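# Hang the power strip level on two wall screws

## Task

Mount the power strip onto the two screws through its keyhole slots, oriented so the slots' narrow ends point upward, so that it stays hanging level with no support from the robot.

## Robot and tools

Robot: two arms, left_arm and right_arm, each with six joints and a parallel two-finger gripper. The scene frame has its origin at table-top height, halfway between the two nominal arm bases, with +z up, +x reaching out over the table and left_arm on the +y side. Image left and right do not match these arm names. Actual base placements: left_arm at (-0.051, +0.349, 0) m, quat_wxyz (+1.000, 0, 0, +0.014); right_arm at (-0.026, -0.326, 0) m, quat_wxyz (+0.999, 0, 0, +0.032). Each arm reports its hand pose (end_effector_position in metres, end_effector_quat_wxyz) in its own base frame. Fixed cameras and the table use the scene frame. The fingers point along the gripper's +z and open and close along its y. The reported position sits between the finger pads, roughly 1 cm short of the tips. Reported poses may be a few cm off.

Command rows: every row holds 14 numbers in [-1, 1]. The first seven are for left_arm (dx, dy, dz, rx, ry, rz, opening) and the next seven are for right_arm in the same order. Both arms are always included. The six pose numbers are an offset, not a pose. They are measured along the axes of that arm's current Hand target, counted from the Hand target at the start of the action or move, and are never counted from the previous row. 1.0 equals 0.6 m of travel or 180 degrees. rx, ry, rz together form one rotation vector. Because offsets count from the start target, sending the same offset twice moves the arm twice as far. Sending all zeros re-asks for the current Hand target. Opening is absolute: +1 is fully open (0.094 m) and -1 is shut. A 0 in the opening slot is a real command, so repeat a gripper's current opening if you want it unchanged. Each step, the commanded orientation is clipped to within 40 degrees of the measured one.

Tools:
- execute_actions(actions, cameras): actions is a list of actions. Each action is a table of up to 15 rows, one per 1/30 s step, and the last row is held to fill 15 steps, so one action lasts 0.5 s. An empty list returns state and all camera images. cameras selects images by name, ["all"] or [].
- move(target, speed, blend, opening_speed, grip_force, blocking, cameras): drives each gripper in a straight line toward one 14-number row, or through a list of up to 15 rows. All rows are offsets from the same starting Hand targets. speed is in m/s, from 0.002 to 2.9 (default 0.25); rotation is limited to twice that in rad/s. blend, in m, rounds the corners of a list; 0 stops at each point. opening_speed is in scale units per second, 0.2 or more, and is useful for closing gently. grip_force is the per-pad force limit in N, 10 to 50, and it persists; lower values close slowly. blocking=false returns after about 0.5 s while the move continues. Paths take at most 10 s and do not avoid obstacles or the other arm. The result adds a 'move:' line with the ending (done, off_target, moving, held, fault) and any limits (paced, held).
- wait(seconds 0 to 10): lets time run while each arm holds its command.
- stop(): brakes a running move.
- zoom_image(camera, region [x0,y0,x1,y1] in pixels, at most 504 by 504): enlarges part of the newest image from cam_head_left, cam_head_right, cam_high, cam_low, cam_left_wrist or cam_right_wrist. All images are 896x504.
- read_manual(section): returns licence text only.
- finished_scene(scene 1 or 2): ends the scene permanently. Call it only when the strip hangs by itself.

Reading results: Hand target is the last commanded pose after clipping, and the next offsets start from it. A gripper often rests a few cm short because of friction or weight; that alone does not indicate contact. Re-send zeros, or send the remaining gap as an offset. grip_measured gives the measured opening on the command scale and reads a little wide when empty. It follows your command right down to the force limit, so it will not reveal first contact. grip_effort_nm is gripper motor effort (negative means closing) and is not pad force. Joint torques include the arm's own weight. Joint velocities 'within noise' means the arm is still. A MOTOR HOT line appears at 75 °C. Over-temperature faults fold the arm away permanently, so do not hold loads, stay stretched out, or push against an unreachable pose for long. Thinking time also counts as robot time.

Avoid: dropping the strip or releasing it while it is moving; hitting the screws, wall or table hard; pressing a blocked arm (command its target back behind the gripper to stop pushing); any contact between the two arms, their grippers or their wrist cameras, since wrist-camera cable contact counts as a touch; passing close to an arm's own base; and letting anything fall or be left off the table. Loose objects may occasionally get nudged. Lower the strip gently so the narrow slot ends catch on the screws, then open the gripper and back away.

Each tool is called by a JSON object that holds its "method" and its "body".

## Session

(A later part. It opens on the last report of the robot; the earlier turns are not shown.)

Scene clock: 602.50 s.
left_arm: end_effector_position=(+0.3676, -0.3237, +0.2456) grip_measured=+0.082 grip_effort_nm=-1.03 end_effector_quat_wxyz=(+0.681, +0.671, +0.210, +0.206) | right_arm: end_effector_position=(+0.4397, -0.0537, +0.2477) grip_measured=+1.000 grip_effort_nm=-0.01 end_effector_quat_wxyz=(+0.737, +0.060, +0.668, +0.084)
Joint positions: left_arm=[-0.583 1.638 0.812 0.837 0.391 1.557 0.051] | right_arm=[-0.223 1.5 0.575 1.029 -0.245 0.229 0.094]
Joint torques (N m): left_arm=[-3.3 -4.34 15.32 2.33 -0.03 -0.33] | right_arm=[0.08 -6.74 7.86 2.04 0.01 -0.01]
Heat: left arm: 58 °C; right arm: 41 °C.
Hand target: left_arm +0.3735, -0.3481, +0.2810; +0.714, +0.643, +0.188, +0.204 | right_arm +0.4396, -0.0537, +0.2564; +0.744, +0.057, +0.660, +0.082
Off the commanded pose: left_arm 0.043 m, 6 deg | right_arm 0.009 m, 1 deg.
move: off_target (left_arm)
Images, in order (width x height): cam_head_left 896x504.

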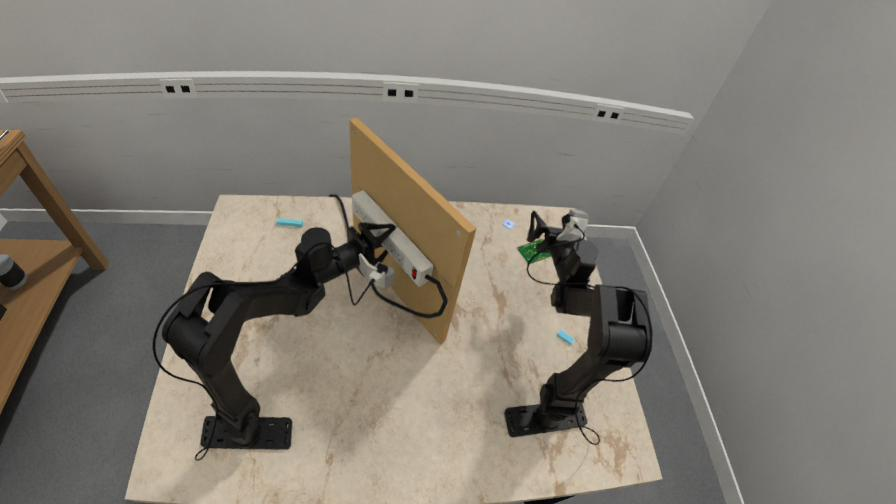

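{"method": "move", "body": {"target": [[0,0,-0.045,0,0,0,-0.08,0,0,0,0,0,0,1],[0.002,-0.009,-0.045,0,0,0,-0.08,0,0,0,0,0,0,1],[0.002,-0.009,0,0,0,0,-0.08,0,0,0,0,0,0,1]], "speed": 0.04}}

{"method": "move", "body": {"target": [[0,0,-0.045,0,0,0,-0.08,0,0,0,0,0,0,1],[0,0.006,-0.045,0,0,0,-0.08,0,0,0,0,0,0,1],[0,0.006,0,0,0,0,-0.08,0,0,0,0,0,0,1]], "speed": 0.04}}

Scene clock: 607.97 s.
left_arm: end_effector_position=(+0.3715, -0.3273, +0.2430) grip_measured=+0.082 grip_effort_nm=-1.03 end_effector_quat_wxyz=(+0.682, +0.670, +0.209, +0.206) | right_arm: end_effector_position=(+0.4397, -0.0537, +0.2477) grip_measured=+1.000 grip_effort_nm=-0.01 end_effector_quat_wxyz=(+0.737, +0.060, +0.668, +0.084)
Joint positions: left_arm=[-0.586 1.665 0.826 0.855 0.388 1.556 0.051] | right_arm=[-0.223 1.5 0.575 1.029 -0.245 0.229 0.094]
Joint torques (N m): left_arm=[-2.82 -5.23 13.9 2.36 0.02 -0.32] | right_arm=[-0.06 -6.78 7.92 2.1 0.03 -0.01]
Heat: left arm: 58 °C; right arm: 41 °C.
Hand target: left_arm +0.3747, -0.3480, +0.2757; +0.714, +0.643, +0.188, +0.204 | right_arm +0.4396, -0.0537, +0.2564; +0.744, +0.057, +0.660, +0.082
Off the commanded pose: left_arm 0.039 m, 5 deg | right_arm 0.009 m, 1 deg.
move: off_target (left_arm)

Scene clock: 610.03 s.
left_arm: end_effector_position=(+0.3713, -0.3270, +0.2424) grip_measured=+0.082 grip_effort_nm=-1.03 end_effector_quat_wxyz=(+0.680, +0.672, +0.211, +0.205) | right_arm: end_effector_position=(+0.4397, -0.0537, +0.2477) grip_measured=+1.000 grip_effort_nm=-0.01 end_effector_quat_wxyz=(+0.737, +0.060, +0.668, +0.084)
Joint positions: left_arm=[-0.586 1.662 0.827 0.845 0.388 1.556 0.051] | right_arm=[-0.223 1.5 0.575 1.029 -0.245 0.229 0.094]
Joint torques (N m): left_arm=[-2.77 -5.76 14.26 2.33 0.03 -0.32] | right_arm=[-0.09 -6.75 7.97 2.05 -0.03 -0.04]
Heat: left arm: 59 °C; right arm: 41 °C.
Hand target: left_arm +0.3746, -0.3476, +0.2793; +0.714, +0.643, +0.188, +0.204 | right_arm +0.4396, -0.0537, +0.2564; +0.744, +0.057, +0.660, +0.082
Off the commanded pose: left_arm 0.042 m, 6 deg | right_arm 0.009 m, 1 deg.
move: off_target (left_arm)

{"method": "move", "body": {"target": [0,0,0.015,0,0,0,-0.08,0,0,0,0,0,0,1], "speed": 0.05, "cameras": ["cam_head_left"]}}

{"method": "zoom_image", "body": {"camera": "cam_head_left", "region": [346, 180, 446, 280]}}

{"method": "move", "body": {"target": [0,-0.02,0,0.008,0,0,-0.08,0,0,0,0,0,0,1], "speed": 0.05}}

{"method": "move", "body": {"target": [0,-0.02,0,0.01,0,0,-0.08,0,0,0,0,0,0,1], "speed": 0.05}}

{"method": "move", "body": {"target": [0,-0.02,0,0.012,0,0,-0.08,0,0,0,0,0,0,1], "speed": 0.05}}

Scene clock: 616.07 s.
left_arm: end_effector_position=(+0.3716, -0.3273, +0.2421) grip_measured=+0.082 grip_effort_nm=-1.03 end_effector_quat_wxyz=(+0.680, +0.672, +0.210, +0.205) | right_arm: end_effector_position=(+0.4397, -0.0537, +0.2477) grip_measured=+1.000 grip_effort_nm=-0.01 end_effector_quat_wxyz=(+0.737, +0.060, +0.668, +0.084)
Joint positions: left_arm=[-0.586 1.664 0.828 0.847 0.389 1.556 0.051] | right_arm=[-0.223 1.5 0.575 1.029 -0.245 0.229 0.094]
Joint torques (N m): left_arm=[-3.71 -4.37 16.47 2.24 -0.09 -0.32] | right_arm=[-0.1 -6.69 7.86 2.1 0 -0.05]
Heat: left arm: 58 °C; right arm: 41 °C.
Hand target: left_arm +0.3794, -0.3551, +0.2802; +0.714, +0.643, +0.188, +0.204 | right_arm +0.4396, -0.0537, +0.2564; +0.744, +0.057, +0.660, +0.082
Off the commanded pose: left_arm 0.048 m, 6 deg | right_arm 0.009 m, 1 deg.
move: off_target (left_arm)
Images, in order (width x height): cam_head_left 896x504.

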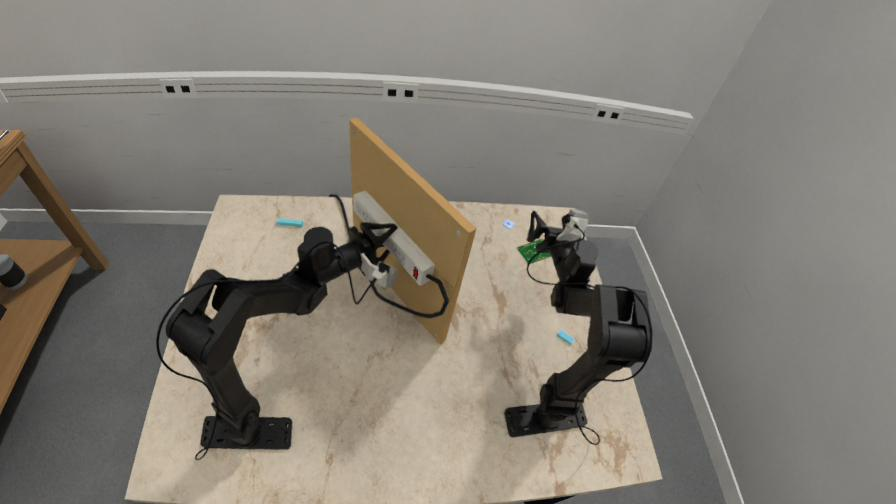

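Scaled by 5.040 from the camera's 896x504 image, which has a finer 1280x720 frame.

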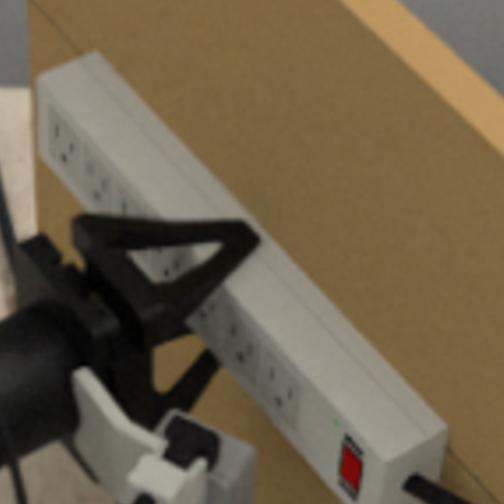

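Scene clock: 616.77 s.
left_arm: end_effector_position=(+0.3717, -0.3280, +0.2419) grip_measured=+0.082 grip_effort_nm=-1.03 end_effector_quat_wxyz=(+0.682, +0.671, +0.208, +0.205) | right_arm: end_effector_position=(+0.4397, -0.0537, +0.2477) grip_measured=+1.000 grip_effort_nm=-0.01 end_effector_quat_wxyz=(+0.737, +0.060, +0.668, +0.084)
Joint positions: left_arm=[-0.586 1.669 0.828 0.856 0.392 1.556 0.051] | right_arm=[-0.223 1.5 0.575 1.029 -0.245 0.229 0.094]
Joint torques (N m): left_arm=[-3.92 -3.26 16.1 2.11 -0.13 -0.23] | right_arm=[0.12 -6.69 7.75 2.07 0.01 0]
Heat: left arm: 58 °C; right arm: 41 °C.
Hand target: left_arm +0.3800, -0.3562, +0.2682; +0.706, +0.652, +0.191, +0.202 | right_arm +0.4396, -0.0537, +0.2564; +0.744, +0.057, +0.660, +0.082
Off the commanded pose: left_arm 0.039 m, 4 deg | right_arm 0.009 m, 1 deg.
move: off_target (left_arm)

Scene clock: 617.50 s.
left_arm: end_effector_position=(+0.3718, -0.3282, +0.2414) grip_measured=+0.082 grip_effort_nm=-1.03 end_effector_quat_wxyz=(+0.683, +0.671, +0.206, +0.204) | right_arm: end_effector_position=(+0.4397, -0.0537, +0.2477) grip_measured=+1.000 grip_effort_nm=-0.01 end_effector_quat_wxyz=(+0.737, +0.060, +0.668, +0.084)
Joint positions: left_arm=[-0.583 1.674 0.828 0.863 0.399 1.557 0.051] | right_arm=[-0.223 1.5 0.575 1.029 -0.245 0.229 0.094]
Joint torques (N m): left_arm=[-4.33 -2.61 15.8 1.84 -0.22 -0.11] | right_arm=[-0.08 -6.65 7.99 2.06 -0.01 -0.01]
Heat: left arm: 58 °C; right arm: 41 °C.
Hand target: left_arm +0.3805, -0.3570, +0.2562; +0.695, +0.663, +0.194, +0.199 | right_arm +0.4396, -0.0537, +0.2564; +0.744, +0.057, +0.660, +0.082
Off the commanded pose: left_arm 0.034 m, 2 deg | right_arm 0.009 m, 1 deg.
move: off_target (left_arm)

Scene clock: 618.20 s.
left_arm: end_effector_position=(+0.3718, -0.3283, +0.2409) grip_measured=+0.082 grip_effort_nm=-1.03 end_effector_quat_wxyz=(+0.682, +0.671, +0.206, +0.204) | right_arm: end_effector_position=(+0.4397, -0.0537, +0.2477) grip_measured=+1.000 grip_effort_nm=-0.01 end_effector_quat_wxyz=(+0.737, +0.060, +0.668, +0.084)
Joint positions: left_arm=[-0.583 1.675 0.828 0.863 0.401 1.557 0.051] | right_arm=[-0.223 1.5 0.575 1.029 -0.245 0.229 0.094]
Joint torques (N m): left_arm=[-4.44 -2.04 15.57 1.55 -0.24 0.03] | right_arm=[-0.01 -6.61 7.92 2.1 -0.01 -0.03]
Heat: left arm: 58 °C; right arm: 41 °C.
Hand target: left_arm +0.3807, -0.3576, +0.2442; +0.683, +0.676, +0.198, +0.195 | right_arm +0.4396, -0.0537, +0.2564; +0.744, +0.057, +0.660, +0.082
Off the commanded pose: left_arm 0.031 m, 1 deg | right_arm 0.009 m, 1 deg.
move: off_target (left_arm)

{"method": "move", "body": {"target": [0,-0.01,-0.028,0.004,0,0,-0.08,0,0,0,0,0,0,1], "speed": 0.05}}

{"method": "move", "body": {"target": [0,-0.015,0,0.01,0,0,-0.08,0,0,0,0,0,0,1], "speed": 0.05}}

{"method": "move", "body": {"target": [0,-0.015,0,0.01,0,0,-0.08,0,0,0,0,0,0,1], "speed": 0.05}}

{"method": "move", "body": {"target": [0,-0.015,0,0.01,0,0,-0.08,0,0,0,0,0,0,1], "speed": 0.05}}

Scene clock: 623.47 s.
left_arm: end_effector_position=(+0.3717, -0.3278, +0.2409) grip_measured=+0.082 grip_effort_nm=-1.03 end_effector_quat_wxyz=(+0.683, +0.672, +0.204, +0.203) | right_arm: end_effector_position=(+0.4397, -0.0537, +0.2477) grip_measured=+1.000 grip_effort_nm=-0.01 end_effector_quat_wxyz=(+0.737, +0.060, +0.668, +0.084)
Joint positions: left_arm=[-0.581 1.675 0.827 0.864 0.406 1.559 0.051] | right_arm=[-0.223 1.5 0.575 1.029 -0.245 0.229 0.094]
Joint torques (N m): left_arm=[-2.81 -5.03 10.74 1.59 -0.1 0.07] | right_arm=[-0.09 -6.75 8.08 2.03 0.02 -0.03]
Heat: left arm: 56 °C; right arm: 41 °C.
Hand target: left_arm +0.3717, -0.3434, +0.2383; +0.679, +0.680, +0.199, +0.194 | right_arm +0.4396, -0.0537, +0.2564; +0.744, +0.057, +0.660, +0.082
Off the commanded pose: left_arm 0.016 m, 2 deg | right_arm 0.009 m, 1 deg.
move: off_target (left_arm)

Scene clock: 624.27 s.
left_arm: end_effector_position=(+0.3718, -0.3276, +0.2405) grip_measured=+0.082 grip_effort_nm=-1.03 end_effector_quat_wxyz=(+0.681, +0.673, +0.202, +0.206) | right_arm: end_effector_position=(+0.4397, -0.0537, +0.2477) grip_measured=+1.000 grip_effort_nm=-0.01 end_effector_quat_wxyz=(+0.737, +0.060, +0.668, +0.084)
Joint positions: left_arm=[-0.581 1.675 0.826 0.863 0.404 1.568 0.051] | right_arm=[-0.223 1.5 0.575 1.029 -0.245 0.229 0.094]
Joint torques (N m): left_arm=[-2.81 -4.85 10.44 1.33 -0.08 0.11] | right_arm=[-0.01 -6.67 7.88 2.07 0.02 -0.04]
Heat: left arm: 56 °C; right arm: 41 °C.
Hand target: left_arm +0.3717, -0.3434, +0.2292; +0.668, +0.691, +0.202, +0.191 | right_arm +0.4396, -0.0537, +0.2564; +0.744, +0.057, +0.660, +0.082
Off the commanded pose: left_arm 0.019 m, 3 deg | right_arm 0.009 m, 1 deg.
move: off_target (left_arm)

Scene clock: 624.97 s.
left_arm: end_effector_position=(+0.3721, -0.3273, +0.2399) grip_measured=+0.082 grip_effort_nm=-1.03 end_effector_quat_wxyz=(+0.680, +0.674, +0.201, +0.209) | right_arm: end_effector_position=(+0.4397, -0.0537, +0.2477) grip_measured=+1.000 grip_effort_nm=-0.01 end_effector_quat_wxyz=(+0.737, +0.060, +0.668, +0.084)
Joint positions: left_arm=[-0.58 1.675 0.826 0.861 0.403 1.575 0.051] | right_arm=[-0.223 1.5 0.575 1.029 -0.245 0.229 0.094]
Joint torques (N m): left_arm=[-2.81 -4.81 10.03 1.09 -0.06 0.16] | right_arm=[0.12 -6.76 7.9 2.04 0.01 -0.01]
Heat: left arm: 56 °C; right arm: 41 °C.
Hand target: left_arm +0.3715, -0.3432, +0.2203; +0.657, +0.701, +0.204, +0.188 | right_arm +0.4396, -0.0537, +0.2564; +0.744, +0.057, +0.660, +0.082
Off the commanded pose: left_arm 0.025 m, 5 deg | right_arm 0.009 m, 1 deg.
move: off_target (left_arm)

Scene clock: 625.67 s.
left_arm: end_effector_position=(+0.3721, -0.3273, +0.2394) grip_measured=+0.082 grip_effort_nm=-1.03 end_effector_quat_wxyz=(+0.679, +0.675, +0.201, +0.209) | right_arm: end_effector_position=(+0.4397, -0.0537, +0.2477) grip_measured=+1.000 grip_effort_nm=-0.01 end_effector_quat_wxyz=(+0.737, +0.060, +0.668, +0.084)
Joint positions: left_arm=[-0.58 1.675 0.826 0.858 0.403 1.577 0.051] | right_arm=[-0.223 1.5 0.575 1.029 -0.245 0.229 0.094]
Joint torques (N m): left_arm=[-2.71 -4.77 9.51 0.85 -0.05 0.26] | right_arm=[0.08 -6.72 7.97 2.07 -0.01 0.01]
Heat: left arm: 56 °C; right arm: 41 °C.
Hand target: left_arm +0.3711, -0.3427, +0.2113; +0.646, +0.711, +0.207, +0.184 | right_arm +0.4396, -0.0537, +0.2564; +0.744, +0.057, +0.660, +0.082
Off the commanded pose: left_arm 0.032 m, 6 deg | right_arm 0.009 m, 1 deg.
move: off_target (left_arm)

{"method": "move", "body": {"target": [0,-0.025,0,0,0,0,-0.08,0,0,0,0,0,0,1], "speed": 0.05}}

{"method": "move", "body": {"target": [0.006,-0.025,-0.004,0,0,0,-0.08,0,0,0,0,0,0,1], "speed": 0.05}}

{"method": "move", "body": {"target": [-0.012,-0.015,-0.002,0,0,0,-0.08,0,0,0,0,0,0,1], "speed": 0.05, "cameras": ["cam_head_left"]}}

{"method": "zoom_image", "body": {"camera": "cam_head_left", "region": [346, 180, 446, 280]}}

Scene clock: 630.27 s.
left_arm: end_effector_position=(+0.3725, -0.3268, +0.2344) grip_measured=+0.082 grip_effort_nm=-1.03 end_effector_quat_wxyz=(+0.676, +0.676, +0.188, +0.224) | right_arm: end_effector_position=(+0.4397, -0.0537, +0.2477) grip_measured=+1.000 grip_effort_nm=-0.01 end_effector_quat_wxyz=(+0.737, +0.060, +0.668, +0.084)
Joint positions: left_arm=[-0.58 1.69 0.812 0.894 0.4 1.612 0.051] | right_arm=[-0.223 1.5 0.575 1.029 -0.245 0.229 0.094]
Joint torques (N m): left_arm=[-2.63 -3.79 7.57 1.09 -0.04 -0.05] | right_arm=[0.02 -6.82 7.91 2.05 0 -0.02]
Heat: left arm: 54 °C; right arm: 41 °C.
Hand target: left_arm +0.3703, -0.3415, +0.1964; +0.646, +0.711, +0.208, +0.185 | right_arm +0.4396, -0.0537, +0.2564; +0.744, +0.057, +0.660, +0.082
Off the commanded pose: left_arm 0.041 m, 7 deg | right_arm 0.009 m, 1 deg.
move: off_target (left_arm)

Scene clock: 631.20 s.
left_arm: end_effector_position=(+0.3721, -0.3262, +0.2313) grip_measured=+0.082 grip_effort_nm=-1.03 end_effector_quat_wxyz=(+0.684, +0.667, +0.182, +0.231) | right_arm: end_effector_position=(+0.4397, -0.0537, +0.2477) grip_measured=+1.000 grip_effort_nm=-0.01 end_effector_quat_wxyz=(+0.737, +0.060, +0.668, +0.084)
Joint positions: left_arm=[-0.58 1.717 0.791 0.972 0.4 1.612 0.051] | right_arm=[-0.223 1.5 0.575 1.029 -0.245 0.229 0.094]
Joint torques (N m): left_arm=[-1.31 -3.52 6.12 0.96 0.1 -0.04] | right_arm=[0.1 -6.78 7.77 2.08 0.01 -0.02]
Heat: left arm: 54 °C; right arm: 41 °C.
Hand target: left_arm +0.3711, -0.3364, +0.1816; +0.646, +0.711, +0.207, +0.185 | right_arm +0.4396, -0.0537, +0.2564; +0.744, +0.057, +0.660, +0.082
Off the commanded pose: left_arm 0.051 m, 9 deg | right_arm 0.009 m, 1 deg.
move: off_target (left_arm)

Scene clock: 631.90 s.
left_arm: end_effector_position=(+0.3717, -0.3256, +0.2306) grip_measured=+0.082 grip_effort_nm=-1.02 end_effector_quat_wxyz=(+0.689, +0.661, +0.183, +0.236) | right_arm: end_effector_position=(+0.4397, -0.0537, +0.2477) grip_measured=+1.000 grip_effort_nm=-0.01 end_effector_quat_wxyz=(+0.737, +0.060, +0.668, +0.084)
Joint positions: left_arm=[-0.583 1.728 0.779 1.014 0.388 1.606 0.051] | right_arm=[-0.223 1.5 0.575 1.029 -0.245 0.229 0.094]
Joint torques (N m): left_arm=[-2.61 -3.78 4.29 0.95 0.07 0.01] | right_arm=[-0.12 -6.71 7.92 2.11 0 -0.03]
Heat: left arm: 54 °C; right arm: 41 °C.
Hand target: left_arm +0.3639, -0.3385, +0.1727; +0.646, +0.711, +0.208, +0.184 | right_arm +0.4396, -0.0537, +0.2564; +0.744, +0.057, +0.660, +0.082
Off the commanded pose: left_arm 0.060 m, 10 deg | right_arm 0.009 m, 1 deg.
move: off_target (left_arm)
Images, in order (width x height): cam_head_left 896x504.

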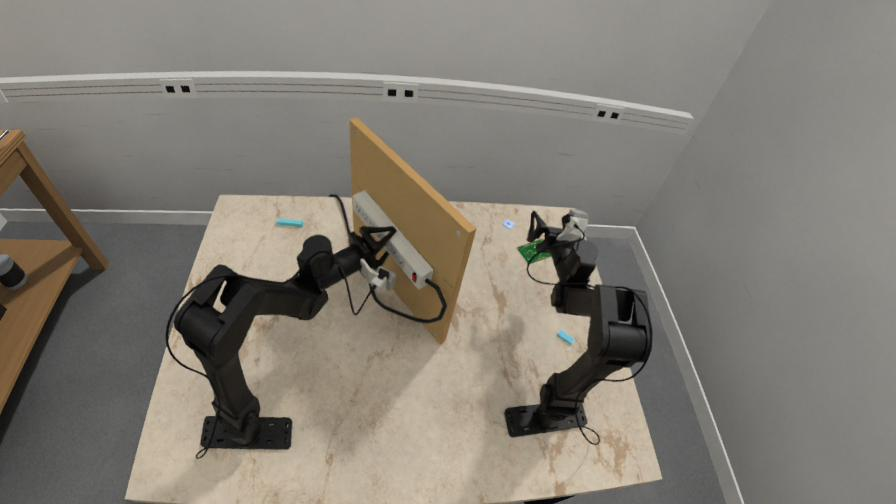

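Scaled by 5.040 from the camera's 896x504 image, which has a finer 1280x720 frame.

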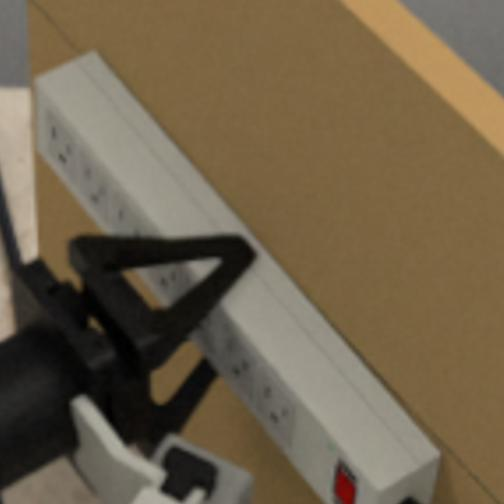

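{"method": "move", "body": {"target": [0,0.02,0.01,-0.005,0,-0.03,-0.08,0,0,0,0,0,0,1], "speed": 0.05}}

{"method": "move", "body": {"target": [[0.01,0,0,0,0,-0.03,-0.08,0,0,0,0,0,0,1],[0.01,-0.02,0,0,0,-0.03,-0.08,0,0,0,0,0,0,1]], "speed": 0.05, "cameras": ["cam_head_left"]}}

{"method": "zoom_image", "body": {"camera": "cam_head_left", "region": [346, 180, 446, 280]}}

Scene clock: 637.30 s.
left_arm: end_effector_position=(+0.3717, -0.3262, +0.2270) grip_measured=+0.082 grip_effort_nm=-1.03 end_effector_quat_wxyz=(+0.693, +0.657, +0.206, +0.213) | right_arm: end_effector_position=(+0.4397, -0.0537, +0.2477) grip_measured=+1.000 grip_effort_nm=-0.01 end_effector_quat_wxyz=(+0.737, +0.060, +0.668, +0.084)
Joint positions: left_arm=[-0.586 1.732 0.776 1.013 0.383 1.544 0.051] | right_arm=[-0.223 1.5 0.575 1.029 -0.245 0.229 0.094]
Joint torques (N m): left_arm=[-3.3 -4 7.28 0.86 -0.01 -0.35] | right_arm=[-0.14 -6.74 7.92 2.09 0.02 -0.04]
Heat: left arm: 53 °C; right arm: 41 °C.
Hand target: left_arm +0.3677, -0.3445, +0.1841; +0.659, +0.696, +0.239, +0.155 | right_arm +0.4396, -0.0537, +0.2564; +0.744, +0.057, +0.660, +0.082
Off the commanded pose: left_arm 0.047 m, 10 deg | right_arm 0.009 m, 1 deg.
move: off_target (left_arm)

Scene clock: 639.03 s.
left_arm: end_effector_position=(+0.3717, -0.3262, +0.2255) grip_measured=+0.082 grip_effort_nm=-1.03 end_effector_quat_wxyz=(+0.700, +0.650, +0.209, +0.207) | right_arm: end_effector_position=(+0.4397, -0.0537, +0.2477) grip_measured=+1.000 grip_effort_nm=-0.01 end_effector_quat_wxyz=(+0.737, +0.060, +0.668, +0.084)
Joint positions: left_arm=[-0.584 1.749 0.769 1.052 0.386 1.519 0.051] | right_arm=[-0.223 1.5 0.575 1.029 -0.245 0.229 0.094]
Joint torques (N m): left_arm=[-2.28 -2.55 6.11 0.99 0 -0.97] | right_arm=[-0.02 -6.68 7.86 2.1 -0.02 -0.01]
Heat: left arm: 52 °C; right arm: 41 °C.
Hand target: left_arm +0.3712, -0.3411, +0.1717; +0.666, +0.683, +0.272, +0.124 | right_arm +0.4396, -0.0537, +0.2564; +0.744, +0.057, +0.660, +0.082
Off the commanded pose: left_arm 0.056 m, 13 deg | right_arm 0.009 m, 1 deg.
move: off_target (left_arm)
Images, in order (width x height): cam_head_left 896x504.

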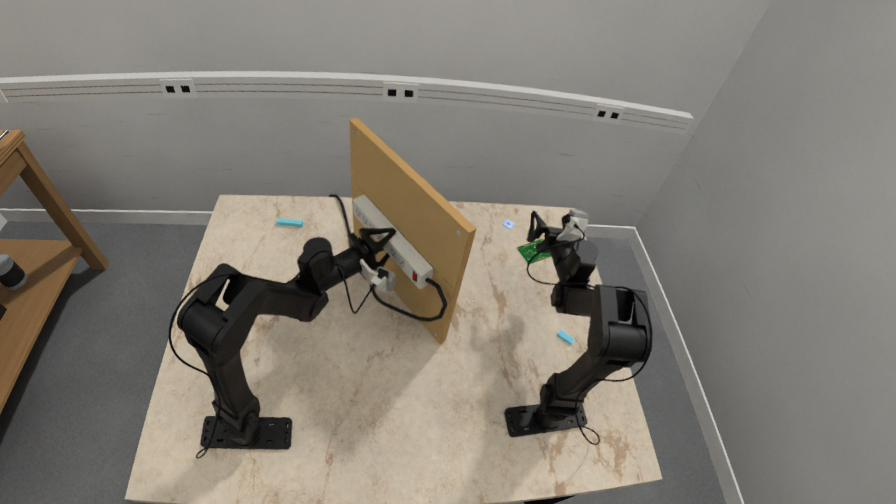

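Scaled by 5.040 from the camera's 896x504 image, which has a finer 1280x720 frame.

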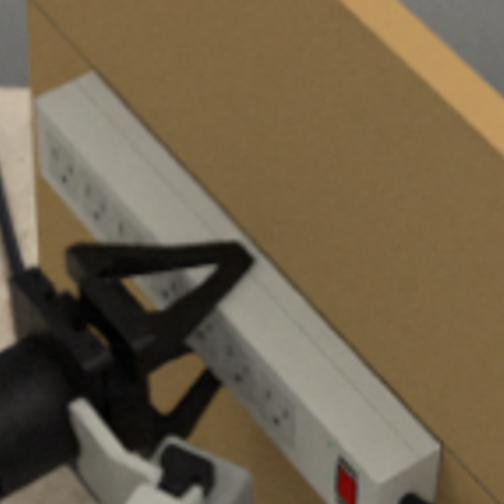

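{"method": "move", "body": {"target": [0.01,0.04,0.0,-0.02,0,0.045,-0.08,0,0,0,0,0,0,1], "speed": 0.05, "cameras": ["cam_head_left"]}}

{"method": "zoom_image", "body": {"camera": "cam_head_left", "region": [346, 180, 446, 280]}}

Scene clock: 644.30 s.
left_arm: end_effector_position=(+0.3719, -0.3259, +0.2257) grip_measured=+0.082 grip_effort_nm=-1.03 end_effector_quat_wxyz=(+0.702, +0.653, +0.198, +0.206) | right_arm: end_effector_position=(+0.4397, -0.0537, +0.2477) grip_measured=+1.000 grip_effort_nm=-0.01 end_effector_quat_wxyz=(+0.737, +0.060, +0.668, +0.084)
Joint positions: left_arm=[-0.574 1.755 0.774 1.057 0.416 1.53 0.051] | right_arm=[-0.223 1.5 0.575 1.029 -0.245 0.229 0.094]
Joint torques (N m): left_arm=[-0.73 -2.66 9.2 1.23 -0.01 -0.04] | right_arm=[-0.06 -6.67 7.8 2.06 0.02 0.01]
Heat: left arm: 52 °C; right arm: 41 °C.
Hand target: left_arm +0.3811, -0.3371, +0.1940; +0.677, +0.680, +0.219, +0.179 | right_arm +0.4396, -0.0537, +0.2564; +0.744, +0.057, +0.660, +0.082
Off the commanded pose: left_arm 0.035 m, 6 deg | right_arm 0.009 m, 1 deg.
move: off_target (left_arm)
Images, in order (width x height): cam_head_left 896x504.

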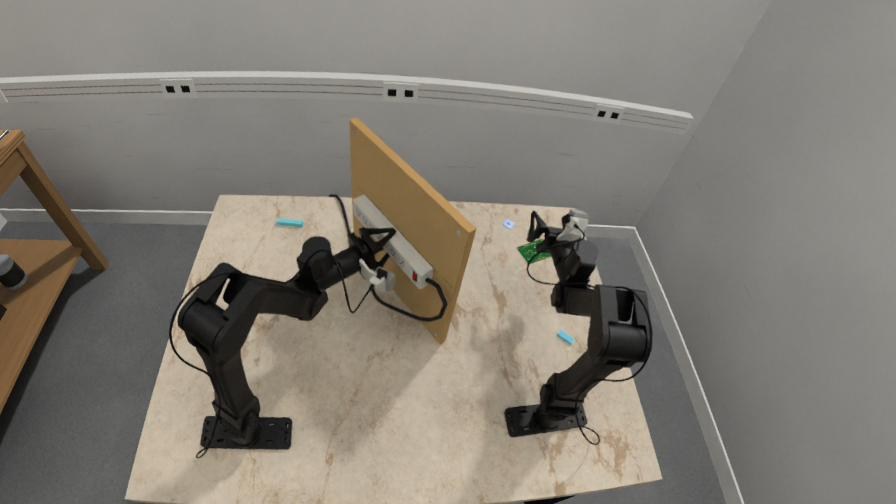

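Scaled by 5.040 from the camera's 896x504 image, which has a finer 1280x720 frame.

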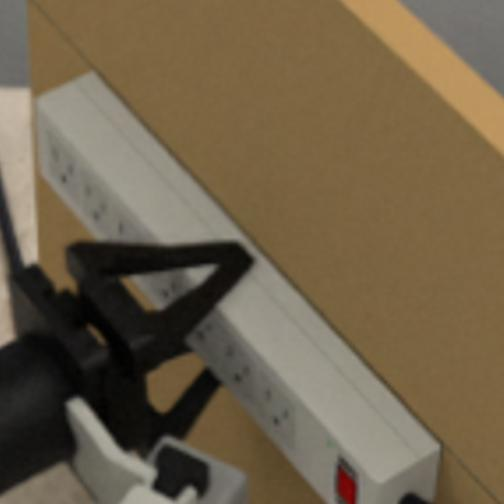

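{"method": "move", "body": {"target": [0,0.03,-0.012,0.0,0,0,-0.08,0,0,0,0,0,0,1], "speed": 0.05}}

{"method": "move", "body": {"target": [0,0,0,0,0,0,0.5,0,0,0,0,0,0,1], "opening_speed": 0.25, "cameras": ["cam_head_left"]}}

{"method": "zoom_image", "body": {"camera": "cam_head_left", "region": [346, 180, 446, 280]}}

Scene clock: 648.77 s.
left_arm: end_effector_position=(+0.3717, -0.3259, +0.2265) grip_measured=+0.082 grip_effort_nm=-1.03 end_effector_quat_wxyz=(+0.698, +0.657, +0.199, +0.203) | right_arm: end_effector_position=(+0.4397, -0.0537, +0.2477) grip_measured=+1.000 grip_effort_nm=-0.01 end_effector_quat_wxyz=(+0.737, +0.060, +0.668, +0.084)
Joint positions: left_arm=[-0.572 1.743 0.78 1.027 0.421 1.535 0.051] | right_arm=[-0.223 1.5 0.575 1.029 -0.245 0.229 0.094]
Joint torques (N m): left_arm=[0.12 -6.67 9.73 0.88 0.04 -0.1] | right_arm=[0.1 -6.63 7.83 2.05 0.01 -0.04]
Heat: left arm: 52 °C; right arm: 41 °C.
Hand target: left_arm +0.3782, -0.3307, +0.2122; +0.677, +0.680, +0.219, +0.179 | right_arm +0.4396, -0.0537, +0.2564; +0.744, +0.057, +0.660, +0.082
Off the commanded pose: left_arm 0.017 m, 5 deg | right_arm 0.009 m, 1 deg.
move: off_target (left_arm)

Scene clock: 651.30 s.
left_arm: end_effector_position=(+0.3742, -0.3280, +0.2187) grip_measured=+0.498 grip_effort_nm=0.09 end_effector_quat_wxyz=(+0.686, +0.671, +0.208, +0.190) | right_arm: end_effector_position=(+0.4397, -0.0537, +0.2477) grip_measured=+1.000 grip_effort_nm=-0.01 end_effector_quat_wxyz=(+0.737, +0.060, +0.668, +0.084)
Joint positions: left_arm=[-0.57 1.743 0.8 0.957 0.431 1.535 0.07] | right_arm=[-0.223 1.5 0.575 1.029 -0.245 0.229 0.094]
Joint torques (N m): left_arm=[-0.12 -6.68 8.58 1.47 -0.04 -0.07] | right_arm=[0.05 -6.65 7.9 2.06 0 -0.05]
Heat: left arm: 51 °C; right arm: 41 °C.
Hand target: left_arm +0.3781, -0.3308, +0.2120; +0.677, +0.680, +0.219, +0.179 | right_arm +0.4396, -0.0537, +0.2564; +0.744, +0.057, +0.660, +0.082
Off the commanded pose: left_arm 0.008 m, 2 deg | right_arm 0.009 m, 1 deg.
move: done
Images, in order (width x height): cam_head_left 896x504.

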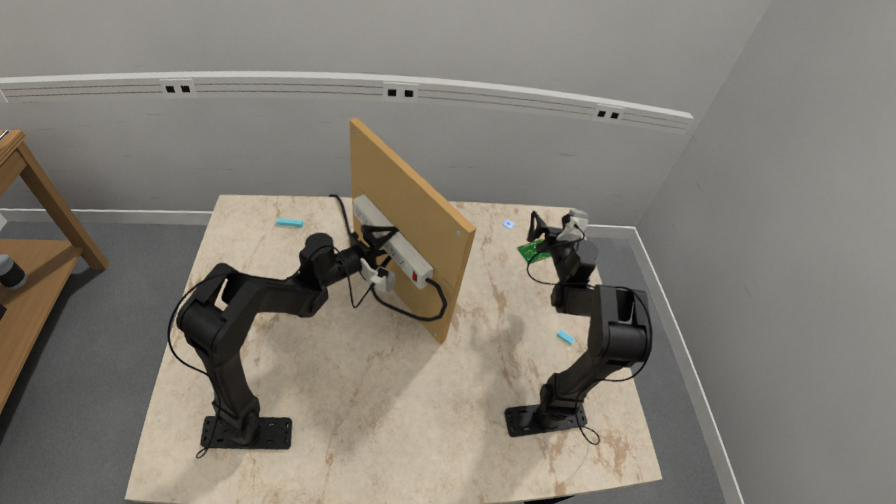

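Scaled by 5.040 from the camera's 896x504 image, which has a finer 1280x720 frame.

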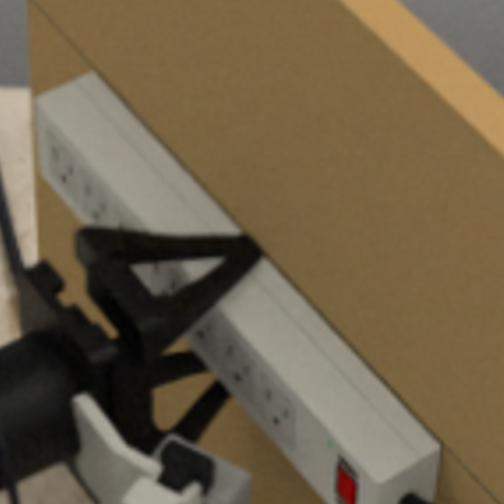

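{"method": "move", "body": {"target": [[0,0.013,0,0,0,0,0.9,0,0,0,0,0,0,1],[0,0.013,-0.2,0,0,0,0.9,0,0,0,0,0,0,1]], "speed": 0.08, "cameras": ["cam_head_left","cam_head_right"]}}

{"method": "zoom_image", "body": {"camera": "cam_head_left", "region": [346, 180, 446, 280]}}

Scene clock: 656.30 s.
left_arm: end_effector_position=(+0.3172, -0.2322, +0.2277) grip_measured=+0.898 grip_effort_nm=0.10 end_effector_quat_wxyz=(+0.681, +0.675, +0.212, +0.187) | right_arm: end_effector_position=(+0.4397, -0.0537, +0.2477) grip_measured=+1.000 grip_effort_nm=-0.01 end_effector_quat_wxyz=(+0.737, +0.060, +0.668, +0.084)
Joint positions: left_arm=[-0.356 1.337 0.473 0.863 0.642 1.535 0.089] | right_arm=[-0.223 1.5 0.575 1.029 -0.245 0.229 0.094]
Joint torques (N m): left_arm=[0.5 -5.45 5.86 1.57 0.05 -0.02] | right_arm=[-0.03 -6.68 7.77 2.1 -0.01 -0.03]
Heat: left arm: 51 °C; right arm: 41 °C.
Hand target: left_arm +0.3138, -0.2298, +0.2221; +0.677, +0.680, +0.219, +0.179 | right_arm +0.4396, -0.0537, +0.2564; +0.744, +0.057, +0.660, +0.082
Off the commanded pose: left_arm 0.007 m, 1 deg | right_arm 0.009 m, 1 deg.
move: done
Images, in order (width x height): cam_head_left 896x504, cam_head_right 896x504.

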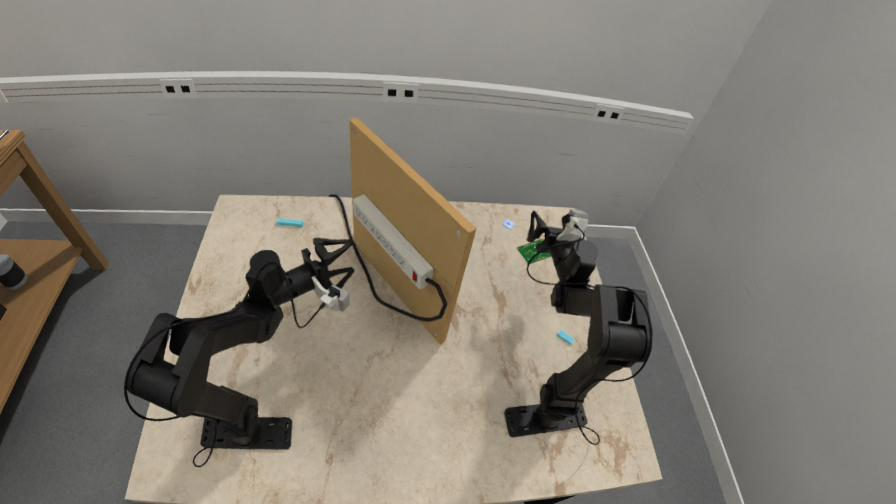

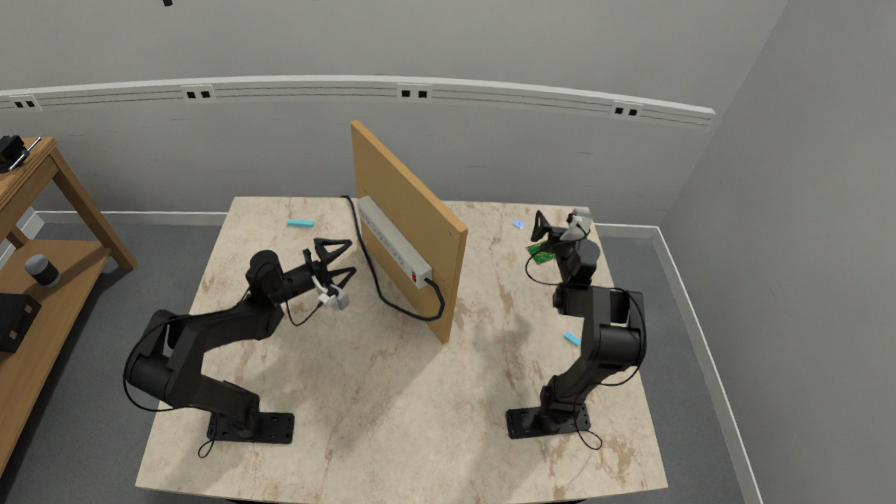

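Scaled by 5.040 from the camera's 896x504 image, which has a finer 1280x720 frame.

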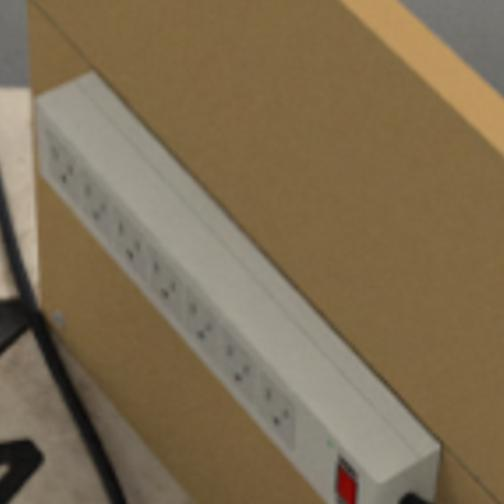

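{"method": "move", "body": {"target": [[-0.12,0,0,0,0,0,1,0,0,0,0,0,0,1],[-0.12,0,0.18,0,0,0,1,0,0,0,0,0,0,1],[-0.12,-0.03,0.18,0,0,0,1,0,0,0,0,0,0,1]], "speed": 0.1, "cameras": ["cam_head_left"]}}

{"method": "zoom_image", "body": {"camera": "cam_head_left", "region": [346, 180, 446, 280]}}

Scene clock: 667.67 s.
left_arm: end_effector_position=(+0.3138, -0.3583, +0.2140) grip_measured=+0.998 grip_effort_nm=0.09 end_effector_quat_wxyz=(+0.680, +0.676, +0.213, +0.187) | right_arm: end_effector_position=(+0.4397, -0.0537, +0.2477) grip_measured=+1.000 grip_effort_nm=-0.01 end_effector_quat_wxyz=(+0.737, +0.060, +0.668, +0.084)
Joint positions: left_arm=[-0.768 1.644 0.682 0.957 0.229 1.535 0.094] | right_arm=[-0.223 1.5 0.575 1.029 -0.245 0.229 0.094]
Joint torques (N m): left_arm=[-0.9 -5.94 5.78 2.02 -0.08 -0.11] | right_arm=[-0.08 -6.53 7.94 2.05 0 -0.03]
Heat: left arm: 52 °C; right arm: 41 °C.
Hand target: left_arm +0.3106, -0.3597, +0.2058; +0.677, +0.680, +0.219, +0.179 | right_arm +0.4396, -0.0537, +0.2564; +0.744, +0.057, +0.660, +0.082
Off the commanded pose: left_arm 0.009 m, 1 deg | right_arm 0.009 m, 1 deg.
move: done
Images, in order (width x height): cam_head_left 896x504.

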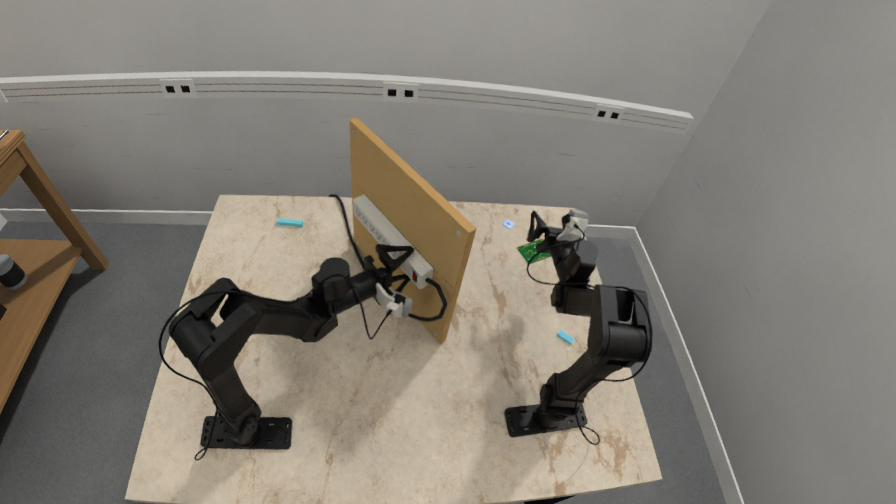

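Scaled by 5.040 from the camera's 896x504 image, which has a finer 1280x720 frame.

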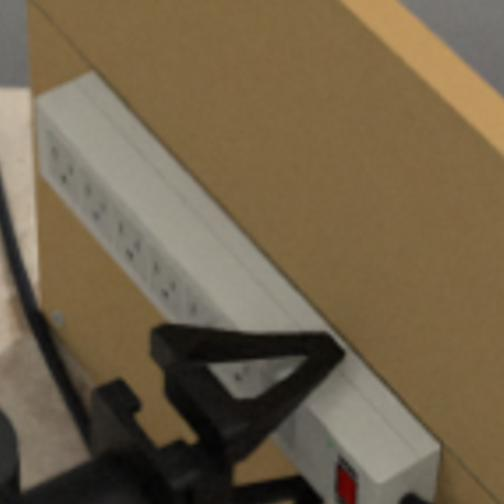

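{"method": "move", "body": {"target": [[-0.045,0,0,0,0,0,1,0,0,0,0,0,0,1],[-0.045,-0.07,0,0,0,0,1,0,0,0,0,0,0,1]], "speed": 0.04, "cameras": ["cam_head_left"]}}

{"method": "zoom_image", "body": {"camera": "cam_head_left", "region": [346, 180, 446, 280]}}

Scene clock: 672.47 s.
left_arm: end_effector_position=(+0.2901, -0.3756, +0.2055) grip_measured=+0.999 grip_effort_nm=0.05 end_effector_quat_wxyz=(+0.711, +0.644, +0.199, +0.200) | right_arm: end_effector_position=(+0.4397, -0.0537, +0.2477) grip_measured=+1.000 grip_effort_nm=-0.01 end_effector_quat_wxyz=(+0.737, +0.060, +0.668, +0.084)
Joint positions: left_arm=[-0.866 1.751 0.62 1.224 0.129 1.533 0.094] | right_arm=[-0.223 1.5 0.575 1.029 -0.245 0.229 0.094]
Joint torques (N m): left_arm=[-0.72 -4.88 2.86 1.45 -0.06 -0.11] | right_arm=[-0.14 -6.69 7.79 2.02 0 -0.01]
Heat: left arm: 52 °C; right arm: 41 °C.
Hand target: left_arm +0.2857, -0.3748, +0.1654; +0.677, +0.680, +0.219, +0.179 | right_arm +0.4396, -0.0537, +0.2564; +0.744, +0.057, +0.660, +0.082
Off the commanded pose: left_arm 0.040 m, 7 deg | right_arm 0.009 m, 1 deg.
move: off_target (left_arm)
Images, in order (width x height): cam_head_left 896x504.

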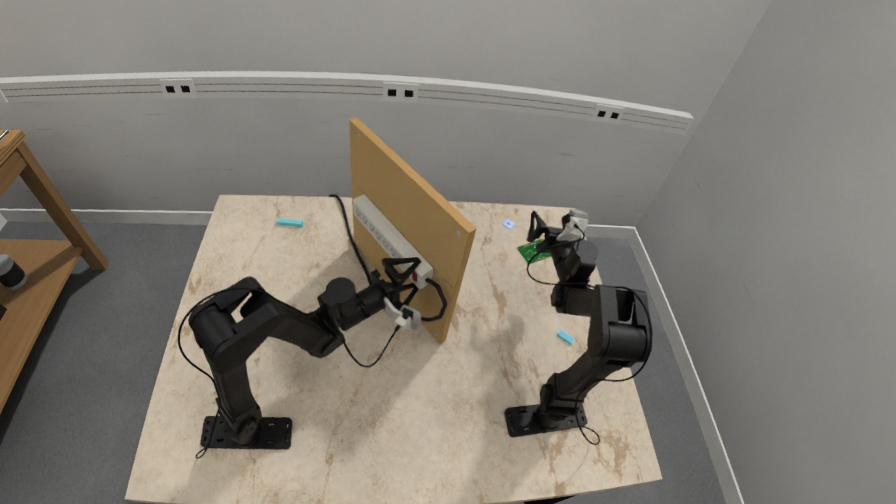

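Scaled by 5.040 from the camera's 896x504 image, which has a finer 1280x720 frame.

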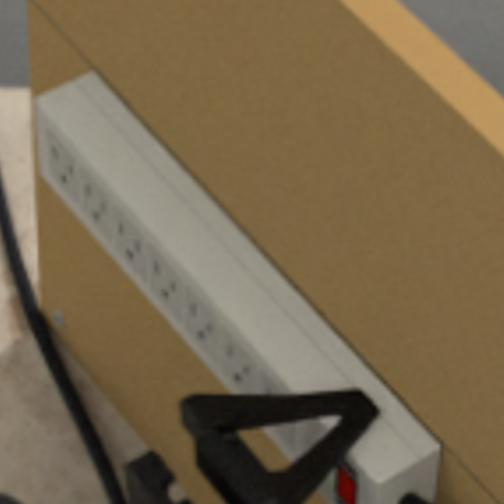

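{"method": "move", "body": {"target": [0,-0.06,0,0.02,0,0,1,0,0,0,0,0,0,1], "speed": 0.04, "cameras": ["cam_head_left"]}}

{"method": "zoom_image", "body": {"camera": "cam_head_left", "region": [346, 180, 446, 280]}}

Scene clock: 675.70 s.
left_arm: end_effector_position=(+0.2890, -0.3757, +0.2032) grip_measured=+1.000 grip_effort_nm=-0.04 end_effector_quat_wxyz=(+0.712, +0.643, +0.196, +0.203) | right_arm: end_effector_position=(+0.4397, -0.0537, +0.2477) grip_measured=+1.000 grip_effort_nm=-0.01 end_effector_quat_wxyz=(+0.737, +0.060, +0.668, +0.084)
Joint positions: left_arm=[-0.869 1.762 0.614 1.246 0.128 1.541 0.094] | right_arm=[-0.223 1.5 0.575 1.029 -0.245 0.229 0.094]
Joint torques (N m): left_arm=[-0.9 -0.64 0.58 1.55 -0.07 -0.1] | right_arm=[0.08 -6.67 7.76 2.06 -0.01 -0.03]
Heat: left arm: 52 °C; right arm: 41 °C.
Hand target: left_arm +0.2837, -0.3752, +0.1294; +0.655, +0.701, +0.224, +0.172 | right_arm +0.4396, -0.0537, +0.2564; +0.744, +0.057, +0.660, +0.082
Off the commanded pose: left_arm 0.074 m, 10 deg | right_arm 0.009 m, 1 deg.
move: off_target (left_arm)
Images, in order (width x height): cam_head_left 896x504.

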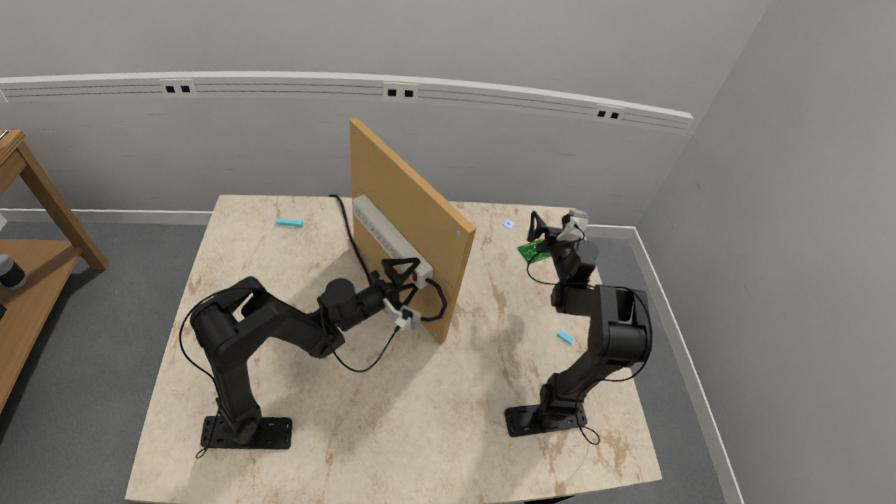

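Scaled by 5.040 from the camera's 896x504 image, which has a finer 1280x720 frame.

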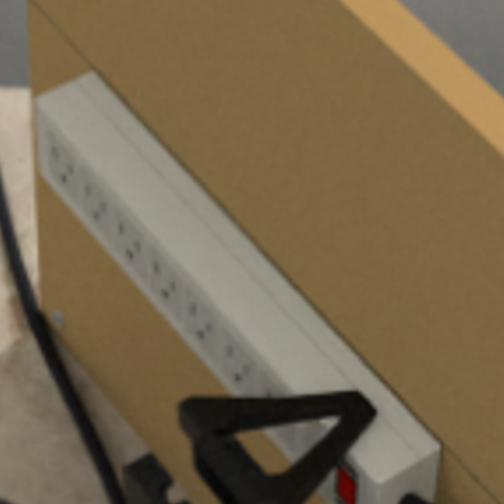

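{"method": "move", "body": {"target": [[0,0.14,0,-0.02,0,0,1,0,0,0,0,0,0,1],[0,0.145,-0.2,-0.02,0,0,1,0,0,0,0,0,0,1]], "speed": 0.1, "cameras": ["cam_head_left"]}}

{"method": "zoom_image", "body": {"camera": "cam_head_left", "region": [346, 180, 446, 280]}}

Scene clock: 687.87 s.
left_arm: end_effector_position=(+0.2285, -0.2809, +0.2333) grip_measured=+1.000 grip_effort_nm=-0.04 end_effector_quat_wxyz=(+0.683, +0.674, +0.212, +0.187) | right_arm: end_effector_position=(+0.4397, -0.0537, +0.2477) grip_measured=+1.000 grip_effort_nm=-0.01 end_effector_quat_wxyz=(+0.737, +0.060, +0.668, +0.084)
Joint positions: left_arm=[-0.784 1.052 0.338 0.717 0.215 1.533 0.094] | right_arm=[-0.223 1.5 0.575 1.029 -0.245 0.229 0.094]
Joint torques (N m): left_arm=[0.59 -3.22 6.54 1.76 0.04 -0.1] | right_arm=[-0.08 -6.65 7.91 2.05 0.01 0]
Heat: left arm: 51 °C; right arm: 41 °C.
Hand target: left_arm +0.2272, -0.2779, +0.2259; +0.677, +0.680, +0.219, +0.179 | right_arm +0.4396, -0.0537, +0.2564; +0.744, +0.057, +0.660, +0.082
Off the commanded pose: left_arm 0.008 m, 2 deg | right_arm 0.009 m, 1 deg.
move: done
Images, in order (width x height): cam_head_left 896x504.

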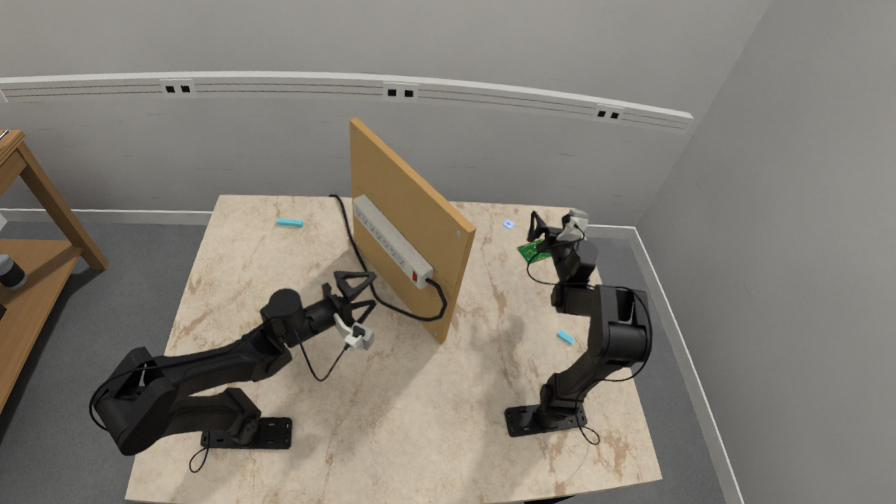

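Scaled by 5.040 from the camera's 896x504 image, which has a finer 1280x720 frame.

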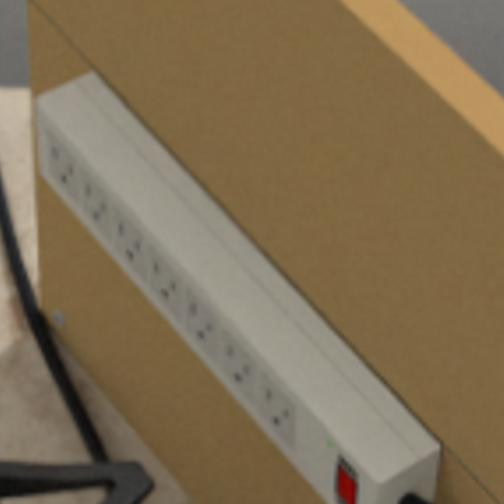

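{"method": "finished_scene", "body": {"scene": 1}}

The scene is finished: the task was done.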